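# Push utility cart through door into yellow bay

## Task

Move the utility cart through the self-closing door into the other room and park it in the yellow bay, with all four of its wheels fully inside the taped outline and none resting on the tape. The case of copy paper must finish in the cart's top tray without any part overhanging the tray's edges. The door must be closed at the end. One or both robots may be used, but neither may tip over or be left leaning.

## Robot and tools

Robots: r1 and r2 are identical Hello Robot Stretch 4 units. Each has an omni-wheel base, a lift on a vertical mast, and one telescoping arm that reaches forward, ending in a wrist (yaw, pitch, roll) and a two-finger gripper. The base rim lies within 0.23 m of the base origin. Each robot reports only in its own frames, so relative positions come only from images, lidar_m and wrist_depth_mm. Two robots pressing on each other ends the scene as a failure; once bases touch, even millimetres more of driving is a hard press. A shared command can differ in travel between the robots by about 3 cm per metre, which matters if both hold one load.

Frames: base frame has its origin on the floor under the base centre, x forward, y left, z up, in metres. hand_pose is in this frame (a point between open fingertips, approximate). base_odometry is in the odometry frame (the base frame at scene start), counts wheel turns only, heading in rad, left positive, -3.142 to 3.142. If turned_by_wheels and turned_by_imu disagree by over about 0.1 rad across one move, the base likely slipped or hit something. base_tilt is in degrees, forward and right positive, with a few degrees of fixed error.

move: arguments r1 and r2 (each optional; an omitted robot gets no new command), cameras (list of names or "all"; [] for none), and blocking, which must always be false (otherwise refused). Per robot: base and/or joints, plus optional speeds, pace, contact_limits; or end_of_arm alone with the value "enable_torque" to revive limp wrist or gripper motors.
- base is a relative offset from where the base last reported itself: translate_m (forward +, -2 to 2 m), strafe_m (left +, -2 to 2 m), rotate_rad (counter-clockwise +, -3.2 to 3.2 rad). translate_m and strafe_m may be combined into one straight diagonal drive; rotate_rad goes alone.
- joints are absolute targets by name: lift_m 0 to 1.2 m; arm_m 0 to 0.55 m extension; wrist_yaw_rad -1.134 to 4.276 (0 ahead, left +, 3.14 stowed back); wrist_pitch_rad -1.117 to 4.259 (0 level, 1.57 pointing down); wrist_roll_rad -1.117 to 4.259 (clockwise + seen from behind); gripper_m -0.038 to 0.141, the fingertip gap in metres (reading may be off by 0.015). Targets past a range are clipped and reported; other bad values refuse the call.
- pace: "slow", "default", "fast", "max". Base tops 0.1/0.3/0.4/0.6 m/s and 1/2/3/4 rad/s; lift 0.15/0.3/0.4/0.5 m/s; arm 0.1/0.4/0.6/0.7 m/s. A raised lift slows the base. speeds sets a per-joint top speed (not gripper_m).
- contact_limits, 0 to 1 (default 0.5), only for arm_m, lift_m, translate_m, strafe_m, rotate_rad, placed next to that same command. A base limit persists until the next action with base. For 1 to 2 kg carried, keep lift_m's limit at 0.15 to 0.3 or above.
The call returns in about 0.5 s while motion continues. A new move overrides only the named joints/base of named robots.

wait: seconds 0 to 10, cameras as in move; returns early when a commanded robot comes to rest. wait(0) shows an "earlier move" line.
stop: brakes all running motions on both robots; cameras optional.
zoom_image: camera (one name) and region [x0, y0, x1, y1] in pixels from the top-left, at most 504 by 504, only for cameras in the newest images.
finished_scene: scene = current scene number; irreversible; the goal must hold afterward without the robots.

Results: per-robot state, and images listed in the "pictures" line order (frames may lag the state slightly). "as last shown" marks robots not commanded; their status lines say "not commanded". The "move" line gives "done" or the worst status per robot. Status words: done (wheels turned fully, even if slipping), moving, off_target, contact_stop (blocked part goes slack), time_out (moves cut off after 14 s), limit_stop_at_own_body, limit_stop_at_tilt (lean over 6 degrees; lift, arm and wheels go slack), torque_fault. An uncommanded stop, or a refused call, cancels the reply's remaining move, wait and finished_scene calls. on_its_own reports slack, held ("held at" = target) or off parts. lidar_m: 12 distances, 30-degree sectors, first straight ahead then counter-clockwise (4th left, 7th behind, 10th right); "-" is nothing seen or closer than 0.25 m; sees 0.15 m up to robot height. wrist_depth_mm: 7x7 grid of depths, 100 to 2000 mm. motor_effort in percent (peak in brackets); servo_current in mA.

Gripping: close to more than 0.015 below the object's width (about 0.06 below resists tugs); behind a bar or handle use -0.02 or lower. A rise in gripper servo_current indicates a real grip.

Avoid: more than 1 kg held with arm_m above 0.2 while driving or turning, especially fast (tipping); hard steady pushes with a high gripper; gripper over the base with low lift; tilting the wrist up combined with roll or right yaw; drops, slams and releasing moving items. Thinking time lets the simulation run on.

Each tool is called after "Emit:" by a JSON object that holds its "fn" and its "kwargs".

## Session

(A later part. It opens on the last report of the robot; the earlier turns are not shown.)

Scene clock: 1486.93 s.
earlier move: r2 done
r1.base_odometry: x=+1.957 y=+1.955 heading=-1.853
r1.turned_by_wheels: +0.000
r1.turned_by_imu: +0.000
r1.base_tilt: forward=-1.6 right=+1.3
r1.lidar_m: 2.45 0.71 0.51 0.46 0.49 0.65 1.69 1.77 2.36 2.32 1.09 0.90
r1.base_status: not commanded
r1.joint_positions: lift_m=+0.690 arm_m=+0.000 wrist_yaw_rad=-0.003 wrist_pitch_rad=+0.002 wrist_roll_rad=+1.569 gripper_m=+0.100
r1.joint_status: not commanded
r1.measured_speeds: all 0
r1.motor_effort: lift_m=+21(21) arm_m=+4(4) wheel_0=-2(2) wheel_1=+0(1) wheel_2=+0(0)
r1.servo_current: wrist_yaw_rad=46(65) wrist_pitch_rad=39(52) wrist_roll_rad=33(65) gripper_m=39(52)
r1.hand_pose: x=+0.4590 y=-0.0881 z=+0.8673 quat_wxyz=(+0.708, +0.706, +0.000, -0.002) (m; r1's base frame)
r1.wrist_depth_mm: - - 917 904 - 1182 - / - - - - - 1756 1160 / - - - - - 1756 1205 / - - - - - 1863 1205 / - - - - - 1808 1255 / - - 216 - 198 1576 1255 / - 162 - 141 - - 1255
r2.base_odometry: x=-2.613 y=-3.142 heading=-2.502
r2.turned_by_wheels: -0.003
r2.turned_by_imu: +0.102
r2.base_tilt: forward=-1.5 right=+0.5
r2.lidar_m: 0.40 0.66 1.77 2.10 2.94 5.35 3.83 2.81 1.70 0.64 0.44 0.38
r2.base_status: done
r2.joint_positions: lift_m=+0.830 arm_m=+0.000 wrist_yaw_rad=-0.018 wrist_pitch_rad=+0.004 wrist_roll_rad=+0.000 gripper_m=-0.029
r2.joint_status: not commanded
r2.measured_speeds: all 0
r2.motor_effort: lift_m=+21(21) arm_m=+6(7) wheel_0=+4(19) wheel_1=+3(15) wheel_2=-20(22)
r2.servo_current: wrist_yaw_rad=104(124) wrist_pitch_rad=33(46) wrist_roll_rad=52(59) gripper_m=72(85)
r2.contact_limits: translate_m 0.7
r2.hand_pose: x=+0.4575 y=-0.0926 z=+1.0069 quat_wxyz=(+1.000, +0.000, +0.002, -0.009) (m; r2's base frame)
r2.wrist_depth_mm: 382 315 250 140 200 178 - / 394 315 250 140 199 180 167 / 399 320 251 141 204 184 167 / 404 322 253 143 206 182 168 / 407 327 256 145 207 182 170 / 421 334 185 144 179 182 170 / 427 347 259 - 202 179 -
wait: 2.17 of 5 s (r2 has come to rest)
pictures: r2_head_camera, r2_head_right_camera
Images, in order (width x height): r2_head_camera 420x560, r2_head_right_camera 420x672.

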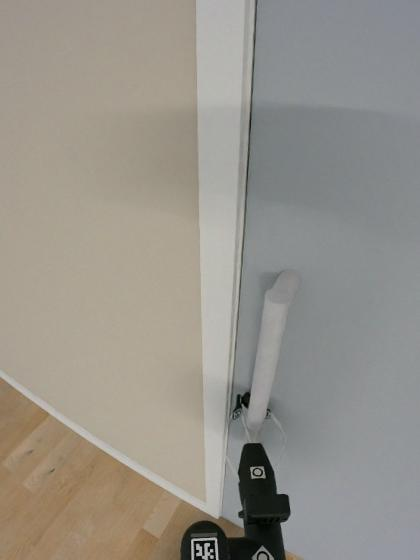

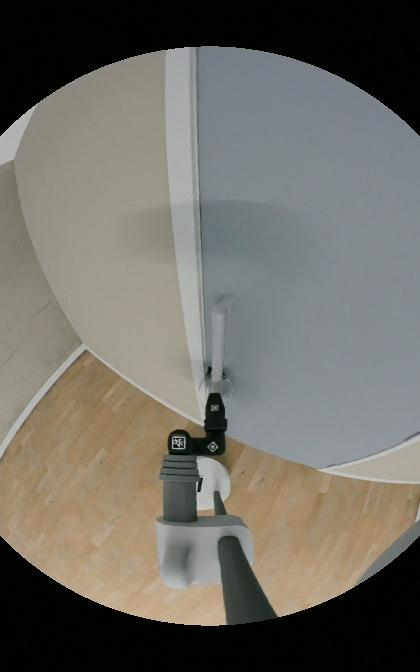

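Emit:
{"fn": "move", "kwargs": {"blocking": false, "r2": {"base":{"translate_m":-0.015},"pace":"slow"}, "cameras": []}}

Emit:
{"fn": "wait", "kwargs": {"seconds": 2, "cameras": []}}

Emit:
{"fn": "move", "kwargs": {"blocking": false, "r2": {"joints":{"gripper_m":0.13}}, "cameras": []}}

Emit:
{"fn": "wait", "kwargs": {"seconds": 3, "cameras": ["r2_head_camera","r2_head_right_camera"]}}

Scene clock: 1494.60 s.
move: r2 moving
r1: as last shown
r1.lidar_m: 2.43 0.76 0.50 0.46 0.48 0.67 1.65 1.77 2.37 2.30 1.09 0.87
r1.motor_effort: lift_m=+21(21) arm_m=+4(4) wheel_0=-1(1) wheel_1=+1(1) wheel_2=+0(0)
r1.servo_current: wrist_yaw_rad=26(65) wrist_pitch_rad=46(46) wrist_roll_rad=39(59) gripper_m=46(46)
r1.wrist_depth_mm: - - 904 904 - 1160 - / - - - - - 1756 1160 / - - - - - 1808 1255 / - - - - - 1808 1160 / - - - - - 1708 1255 / - - 215 - 199 1576 1255 / - 162 - 141 - - 1308
r2.base_odometry: x=-2.604 y=-3.136 heading=-2.503
r2.turned_by_wheels: -0.001
r2.turned_by_imu: -0.009
r2.base_tilt: forward=-0.9 right=+0.2
r2.lidar_m: 0.38 0.63 1.70 2.11 2.91 5.38 3.86 2.82 1.77 0.65 0.45 0.36
r2.base_status: translate_m moving
r2.joint_positions: lift_m=+0.830 arm_m=+0.000 wrist_yaw_rad=-0.018 wrist_pitch_rad=+0.004 wrist_roll_rad=+0.000 gripper_m=-0.029
r2.joint_status: not commanded
r2.measured_speeds: translate_m=-0.030 strafe_m=+0.000 rotate_rad=+0.001 lift_m=+0.000 arm_m=+0.000 wrist_yaw_rad=+0.000 wrist_pitch_rad=+0.000 wrist_roll_rad=+0.000
r2.motor_effort: lift_m=+21(21) arm_m=+7(7) wheel_0=-6(6) wheel_1=-2(5) wheel_2=-8(20)
r2.servo_current: wrist_yaw_rad=104(111) wrist_pitch_rad=39(46) wrist_roll_rad=52(52) gripper_m=59(72)
r2.hand_pose: x=+0.4575 y=-0.0926 z=+1.0069 quat_wxyz=(+1.000, +0.000, +0.002, -0.009) (m; r2's base frame)
r2.wrist_depth_mm: 387 312 250 140 200 180 - / 387 314 248 140 201 181 167 / 384 317 251 141 204 184 168 / 397 320 252 142 206 183 170 / 407 324 255 146 206 181 170 / 399 327 184 144 178 182 171 / 410 342 258 - 203 180 -
pictures: none
No camera images: "cameras" was empty.

Scene clock: 1495.17 s.
earlier move: r2 done
r1.base_odometry: x=+1.957 y=+1.955 heading=-1.853
r1.turned_by_wheels: +0.000
r1.turned_by_imu: +0.000
r1.base_tilt: forward=-1.6 right=+1.3
r1.lidar_m: 2.42 0.74 0.50 0.47 0.48 0.69 1.67 1.76 2.39 2.29 1.10 0.85
r1.base_status: not commanded
r1.joint_positions: lift_m=+0.690 arm_m=+0.000 wrist_yaw_rad=-0.003 wrist_pitch_rad=+0.002 wrist_roll_rad=+1.569 gripper_m=+0.100
r1.joint_status: not commanded
r1.measured_speeds: all 0
r1.motor_effort: lift_m=+21(21) arm_m=+4(4) wheel_0=-1(1) wheel_1=+1(1) wheel_2=+0(0)
r1.servo_current: wrist_yaw_rad=46(65) wrist_pitch_rad=39(46) wrist_roll_rad=59(59) gripper_m=46(46)
r1.hand_pose: x=+0.4590 y=-0.0881 z=+0.8673 quat_wxyz=(+0.708, +0.706, +0.000, -0.002) (m; r1's base frame)
r1.wrist_depth_mm: - - 904 904 - 1182 - / - - - - - 1708 1160 / - - - - - 1808 1255 / - - - - - 1808 1182 / - - - - - 1756 1255 / - - 215 - 198 1618 1255 / - 162 - 141 - - 1229
r2.base_odometry: x=-2.601 y=-3.133 heading=-2.503
r2.turned_by_wheels: +0.000
r2.turned_by_imu: -0.001
r2.base_tilt: forward=-0.8 right=+0.0
r2.lidar_m: 0.36 0.65 1.72 2.13 2.90 5.36 3.88 2.81 1.78 0.63 0.45 0.36
r2.base_status: done
r2.joint_positions: lift_m=+0.830 arm_m=+0.000 wrist_yaw_rad=-0.018 wrist_pitch_rad=+0.004 wrist_roll_rad=+0.000 gripper_m=-0.029
r2.joint_status: not commanded
r2.measured_speeds: all 0
r2.motor_effort: lift_m=+20(21) arm_m=+6(7) wheel_0=-8(9) wheel_1=-2(5) wheel_2=-3(20)
r2.servo_current: wrist_yaw_rad=98(117) wrist_pitch_rad=39(46) wrist_roll_rad=46(59) gripper_m=65(72)
r2.hand_pose: x=+0.4575 y=-0.0926 z=+1.0070 quat_wxyz=(+1.000, +0.000, +0.002, -0.009) (m; r2's base frame)
r2.wrist_depth_mm: 389 310 246 139 201 180 - / 389 315 248 141 200 181 167 / 384 319 251 142 205 185 169 / 402 319 253 143 206 183 170 / 404 324 256 144 204 182 171 / 410 327 184 145 178 182 172 / 404 342 259 - 202 178 172
wait: 0.57 of 2 s (r2 has come to rest)
pictures: none
No camera images: "cameras" was empty.

Scene clock: 1495.67 s.
move: r2 moving
r1: as last shown
r1.lidar_m: 2.44 0.73 0.49 0.47 0.47 0.67 1.66 1.76 2.35 2.29 1.09 0.89
r1.motor_effort: lift_m=+21(21) arm_m=+4(4) wheel_0=-1(2) wheel_1=+1(1) wheel_2=+0(0)
r1.servo_current: wrist_yaw_rad=46(72) wrist_pitch_rad=46(46) wrist_roll_rad=46(59) gripper_m=39(52)
r1.wrist_depth_mm: - - 931 891 - 1160 - / - - - - - 1808 1160 / - - - - - 1808 1229 / - - - - - 1808 1205 / - - - - - 1808 1255 / - - 215 - 198 1576 1281 / - 162 - 141 - - 1255
r2.base_odometry: x=-2.601 y=-3.133 heading=-2.503
r2.turned_by_wheels: +0.000
r2.turned_by_imu: +0.000
r2.base_tilt: forward=-1.0 right=+0.3
r2.lidar_m: 0.39 0.64 1.75 2.14 2.90 5.36 3.87 2.82 1.81 0.66 0.46 0.37
r2.base_status: not commanded
r2.joint_positions: lift_m=+0.830 arm_m=+0.000 wrist_yaw_rad=-0.018 wrist_pitch_rad=+0.004 wrist_roll_rad=+0.000 gripper_m=-0.003
r2.joint_status: gripper_m moving
r2.measured_speeds: all 0
r2.motor_effort: lift_m=+20(20) arm_m=+7(7) wheel_0=-4(9) wheel_1=-2(3) wheel_2=-7(7)
r2.servo_current: wrist_yaw_rad=104(111) wrist_pitch_rad=39(46) wrist_roll_rad=46(59) gripper_m=72(91)
r2.hand_pose: x=+0.4575 y=-0.0926 z=+1.0070 quat_wxyz=(+1.000, +0.000, +0.002, -0.009) (m; r2's base frame)
r2.wrist_depth_mm: 377 314 252 143 204 182 168 / 394 319 253 144 205 183 169 / 389 320 254 145 208 187 171 / 402 325 256 146 208 186 - / 399 327 258 150 206 186 174 / 415 334 186 147 181 187 174 / 410 336 256 - 206 183 174
pictures: none
No camera images: "cameras" was empty.

Scene clock: 1497.50 s.
earlier move: r2 done
r1.base_odometry: x=+1.957 y=+1.955 heading=-1.853
r1.turned_by_wheels: +0.000
r1.turned_by_imu: +0.000
r1.base_tilt: forward=-1.6 right=+1.3
r1.lidar_m: 2.43 0.75 0.51 0.47 0.48 0.68 1.69 1.78 2.32 2.28 1.08 0.86
r1.base_status: not commanded
r1.joint_positions: lift_m=+0.690 arm_m=+0.000 wrist_yaw_rad=-0.003 wrist_pitch_rad=+0.002 wrist_roll_rad=+1.569 gripper_m=+0.100
r1.joint_status: not commanded
r1.measured_speeds: all 0
r1.motor_effort: lift_m=+21(21) arm_m=+4(4) wheel_0=-1(2) wheel_1=+1(1) wheel_2=+0(0)
r1.servo_current: wrist_yaw_rad=59(72) wrist_pitch_rad=39(52) wrist_roll_rad=46(72) gripper_m=39(52)
r1.hand_pose: x=+0.4590 y=-0.0881 z=+0.8673 quat_wxyz=(+0.708, +0.706, +0.000, -0.002) (m; r1's base frame)
r1.wrist_depth_mm: - - 917 891 - 1182 - / - - - - - 1708 1138 / - - - - - 1756 1229 / - - - - - 1808 1182 / - - - - - 1808 1255 / - - 216 - 198 1618 1229 / - 162 - 141 - - 1281
r2.base_odometry: x=-2.601 y=-3.133 heading=-2.503
r2.turned_by_wheels: +0.000
r2.turned_by_imu: +0.002
r2.base_tilt: forward=-1.0 right=+0.2
r2.lidar_m: 0.39 0.62 1.73 2.14 2.96 5.37 3.87 2.81 1.76 0.63 0.46 0.39
r2.base_status: not commanded
r2.joint_positions: lift_m=+0.830 arm_m=+0.000 wrist_yaw_rad=-0.018 wrist_pitch_rad=+0.004 wrist_roll_rad=+0.000 gripper_m=+0.130
r2.joint_status: all done
r2.measured_speeds: all 0
r2.motor_effort: lift_m=+20(20) arm_m=+7(7) wheel_0=-4(9) wheel_1=-1(3) wheel_2=-7(7)
r2.servo_current: wrist_yaw_rad=98(117) wrist_pitch_rad=39(46) wrist_roll_rad=39(59) gripper_m=52(117)
r2.hand_pose: x=+0.4575 y=-0.0926 z=+1.0070 quat_wxyz=(+1.000, +0.000, +0.002, -0.009) (m; r2's base frame)
r2.wrist_depth_mm: 384 320 252 146 206 183 170 / 399 320 254 146 207 185 171 / 404 325 257 146 212 189 172 / 399 329 259 148 211 187 - / 415 330 262 149 209 188 175 / 421 336 191 150 183 189 175 / 418 340 259 - 211 184 176
wait: 1.83 of 3 s (r2 has come to rest)
pictures: r2_head_camera, r2_head_right_camera
Images, in order (width x height): r2_head_camera 420x560, r2_head_right_camera 420x672.

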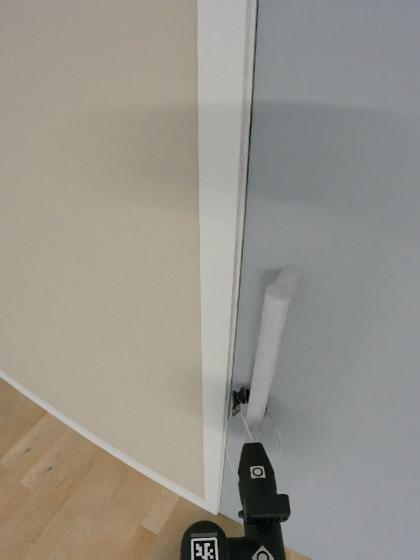

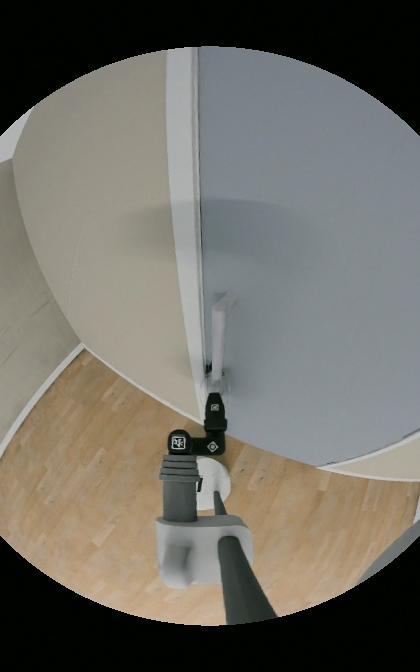

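Emit:
{"fn": "move", "kwargs": {"blocking": false, "r2": {"base":{"translate_m":-0.3},"pace":"slow","contact_limits":{"translate_m":0.2}}, "cameras": []}}

Emit:
{"fn": "wait", "kwargs": {"seconds": 6, "cameras": ["r2_head_camera","r2_head_right_camera"]}}

Scene clock: 1502.17 s.
move: r2 moving
r1: as last shown
r1.lidar_m: 2.43 0.73 0.50 0.47 0.49 0.66 1.69 1.76 2.33 2.29 1.08 0.89
r1.motor_effort: lift_m=+21(21) arm_m=+4(4) wheel_0=-1(1) wheel_1=+1(1) wheel_2=+0(0)
r1.servo_current: wrist_yaw_rad=52(65) wrist_pitch_rad=39(46) wrist_roll_rad=46(59) gripper_m=39(46)
r1.wrist_depth_mm: - - 917 917 - 1205 - / - - - - - 1756 1160 / - - - - - 1756 1281 / - - - - - 1808 1205 / - - - - - 1756 1255 / - - 216 - 199 1618 1255 / - 163 - 140 - - 1281
r2.base_odometry: x=-2.591 y=-3.126 heading=-2.504
r2.turned_by_wheels: -0.001
r2.turned_by_imu: -0.002
r2.base_tilt: forward=-0.7 right=+0.1
r2.lidar_m: 0.42 0.64 1.79 2.14 2.93 5.35 3.87 2.80 1.79 0.66 0.47 0.38
r2.base_status: translate_m moving
r2.joint_positions: lift_m=+0.830 arm_m=+0.000 wrist_yaw_rad=-0.013 wrist_pitch_rad=+0.004 wrist_roll_rad=+0.000 gripper_m=+0.130
r2.joint_status: not commanded
r2.measured_speeds: translate_m=-0.043 strafe_m=+0.001 rotate_rad=+0.000 lift_m=+0.000 arm_m=+0.000 wrist_yaw_rad=+0.051 wrist_pitch_rad=+0.000 wrist_roll_rad=+0.000
r2.motor_effort: lift_m=+20(20) arm_m=+6(7) wheel_0=-6(6) wheel_1=-6(7) wheel_2=+3(7)
r2.servo_current: wrist_yaw_rad=78(111) wrist_pitch_rad=46(46) wrist_roll_rad=46(52) gripper_m=46(52)
r2.contact_limits: translate_m 0.2
r2.hand_pose: x=+0.4579 y=-0.0913 z=+1.0070 quat_wxyz=(+1.000, +0.000, +0.002, -0.007) (m; r2's base frame)
r2.wrist_depth_mm: 404 329 262 150 207 187 174 / 407 336 262 151 208 189 175 / 410 338 264 150 210 191 176 / 430 342 267 151 208 194 179 / 433 345 268 153 210 192 178 / 430 349 202 153 179 193 179 / 436 364 274 - 216 189 179
pictures: none
No camera images: "cameras" was empty.

Scene clock: 1505.97 s.
earlier move: r2 done
r1.base_odometry: x=+1.957 y=+1.955 heading=-1.853
r1.turned_by_wheels: +0.000
r1.turned_by_imu: +0.000
r1.base_tilt: forward=-1.6 right=+1.3
r1.lidar_m: 2.45 0.74 0.49 0.48 0.48 0.65 1.67 1.75 2.33 2.29 1.08 0.88
r1.base_status: not commanded
r1.joint_positions: lift_m=+0.690 arm_m=+0.000 wrist_yaw_rad=-0.003 wrist_pitch_rad=+0.002 wrist_roll_rad=+1.569 gripper_m=+0.100
r1.joint_status: not commanded
r1.measured_speeds: all 0
r1.motor_effort: lift_m=+21(21) arm_m=+4(4) wheel_0=-1(2) wheel_1=+1(1) wheel_2=+0(0)
r1.servo_current: wrist_yaw_rad=33(78) wrist_pitch_rad=46(52) wrist_roll_rad=46(65) gripper_m=39(52)
r1.hand_pose: x=+0.4590 y=-0.0881 z=+0.8673 quat_wxyz=(+0.708, +0.706, +0.000, -0.002) (m; r1's base frame)
r1.wrist_depth_mm: - - 917 904 - 1160 - / - - - - - 1708 1182 / - - - - - 1708 1255 / - - - - - 1808 1182 / - - - - - 1808 1281 / - - 215 - 198 1537 1255 / - 162 - 140 - - 1281
r2.base_odometry: x=-2.360 y=-2.955 heading=-2.504
r2.turned_by_wheels: +0.000
r2.turned_by_imu: +0.000
r2.base_tilt: forward=-0.7 right=+0.1
r2.lidar_m: 0.66 1.01 2.20 2.29 3.11 5.10 3.64 2.67 2.54 1.01 0.73 0.68
r2.base_status: done
r2.joint_positions: lift_m=+0.830 arm_m=+0.000 wrist_yaw_rad=-0.001 wrist_pitch_rad=+0.004 wrist_roll_rad=+0.000 gripper_m=+0.130
r2.joint_status: not commanded
r2.measured_speeds: all 0
r2.motor_effort: lift_m=+20(20) arm_m=+7(7) wheel_0=-5(9) wheel_1=-6(7) wheel_2=+5(10)
r2.servo_current: wrist_yaw_rad=46(111) wrist_pitch_rad=39(52) wrist_roll_rad=39(59) gripper_m=46(59)
r2.contact_limits: translate_m 0.2
r2.hand_pose: x=+0.4590 y=-0.0877 z=+1.0070 quat_wxyz=(+1.000, +0.000, +0.002, +0.000) (m; r2's base frame)
r2.wrist_depth_mm: - - - 530 - 397 375 / - - - 539 - 397 377 / - - - 535 - 402 382 / - - - 539 - 407 382 / - - - 539 - 399 379 / - 186 187 439 190 399 389 / - - - - - - 387
wait: 3.80 of 6 s (r2 has come to rest)
pictures: r2_head_camera, r2_head_right_camera
Images, in order (width x height): r2_head_camera 420x560, r2_head_right_camera 420x672.

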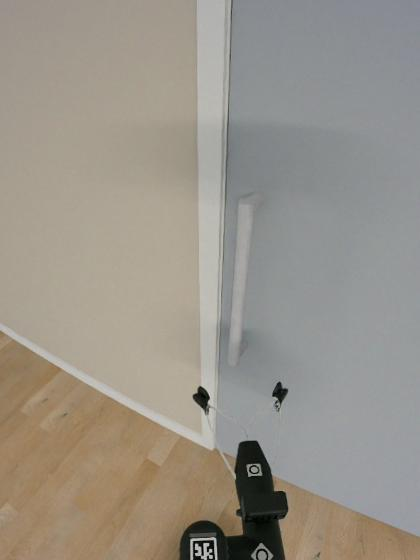

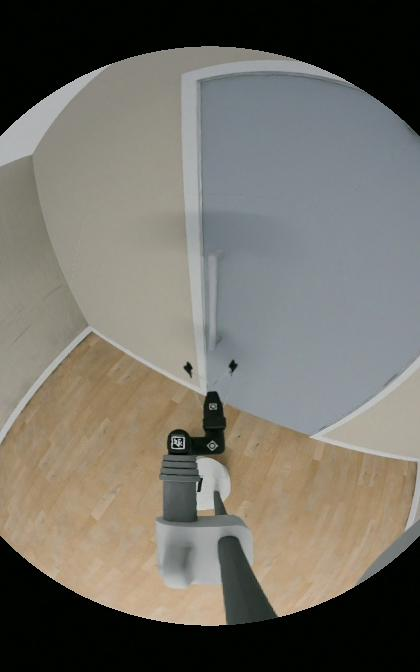

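Emit:
{"fn": "zoom_image", "kwargs": {"camera": "r2_head_right_camera", "region": [160, 60, 340, 460]}}

Emit:
{"fn": "wait", "kwargs": {"seconds": 3, "cameras": ["r1_head_camera","r1_head_right_camera"]}}

Scaled by 1.260 from the camera's 420x672 image, which has a finer 600x960 frame.

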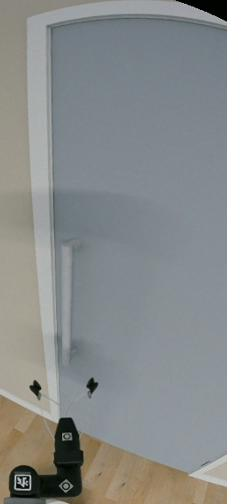

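Scene clock: 1511.83 s.
r1.base_odometry: x=+1.957 y=+1.955 heading=-1.853
r1.turned_by_wheels: +0.000
r1.turned_by_imu: +0.000
r1.base_tilt: forward=-1.6 right=+1.2
r1.lidar_m: 2.42 0.72 0.51 0.47 0.50 0.65 1.66 1.78 2.36 2.31 1.09 0.91
r1.base_status: not commanded
r1.joint_positions: lift_m=+0.690 arm_m=+0.000 wrist_yaw_rad=-0.003 wrist_pitch_rad=+0.002 wrist_roll_rad=+1.569 gripper_m=+0.100
r1.joint_status: not commanded
r1.measured_speeds: all 0
r1.motor_effort: lift_m=+21(21) arm_m=+4(4) wheel_0=-1(2) wheel_1=+1(1) wheel_2=+0(0)
r1.servo_current: wrist_yaw_rad=39(78) wrist_pitch_rad=39(52) wrist_roll_rad=59(65) gripper_m=39(52)
r1.hand_pose: x=+0.4590 y=-0.0881 z=+0.8673 quat_wxyz=(+0.708, +0.706, +0.000, -0.002) (m; r1's base frame)
r1.wrist_depth_mm: - - 917 891 - 1182 - / - - - - - 1756 1182 / - - - - - 1756 1255 / - - - - - 1808 1205 / - - - - - 1863 1229 / - - 215 - 198 1661 1255 / - 162 - 141 - - 1255
r2.base_odometry: x=-2.360 y=-2.955 heading=-2.504
r2.turned_by_wheels: +0.000
r2.turned_by_imu: +0.001
r2.base_tilt: forward=-0.7 right=+0.1
r2.lidar_m: 0.68 1.01 2.19 2.27 3.13 5.10 3.67 2.67 2.56 0.97 0.73 0.69
r2.base_status: done
r2.joint_positions: lift_m=+0.830 arm_m=+0.000 wrist_yaw_rad=-0.001 wrist_pitch_rad=+0.004 wrist_roll_rad=+0.000 gripper_m=+0.130
r2.joint_status: not commanded
r2.measured_speeds: all 0
r2.motor_effort: lift_m=+20(20) arm_m=+6(7) wheel_0=-5(9) wheel_1=-5(7) wheel_2=+5(10)
r2.servo_current: wrist_yaw_rad=46(111) wrist_pitch_rad=46(52) wrist_roll_rad=39(59) gripper_m=52(59)
r2.contact_limits: translate_m 0.2
r2.hand_pose: x=+0.4590 y=-0.0877 z=+1.0070 quat_wxyz=(+1.000, +0.000, +0.002, +0.000) (m; r2's base frame)
r2.wrist_depth_mm: - - - 530 - 394 375 / - - - 539 - 397 377 / - - - 535 - 399 377 / - - - 539 - 399 384 / - - - 544 - 402 382 / - 185 187 439 190 402 387 / - - - - - - 387
wait: 3.00 s; at rest from the start
pictures: r1_head_camera, r1_head_right_camera
Images, in order (width x height): r1_head_camera 420x560, r1_head_right_camera 420x672.

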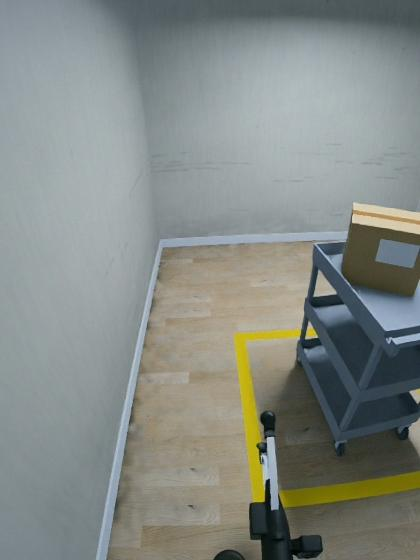

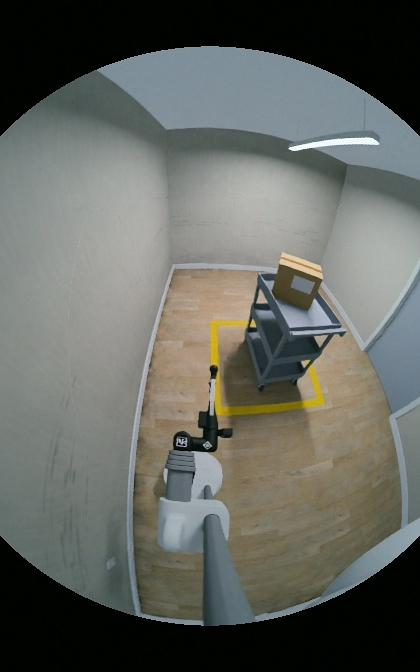

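Emit:
{"fn": "finished_scene", "kwargs": {"scene": 1}}

The scene is finished: the task was done.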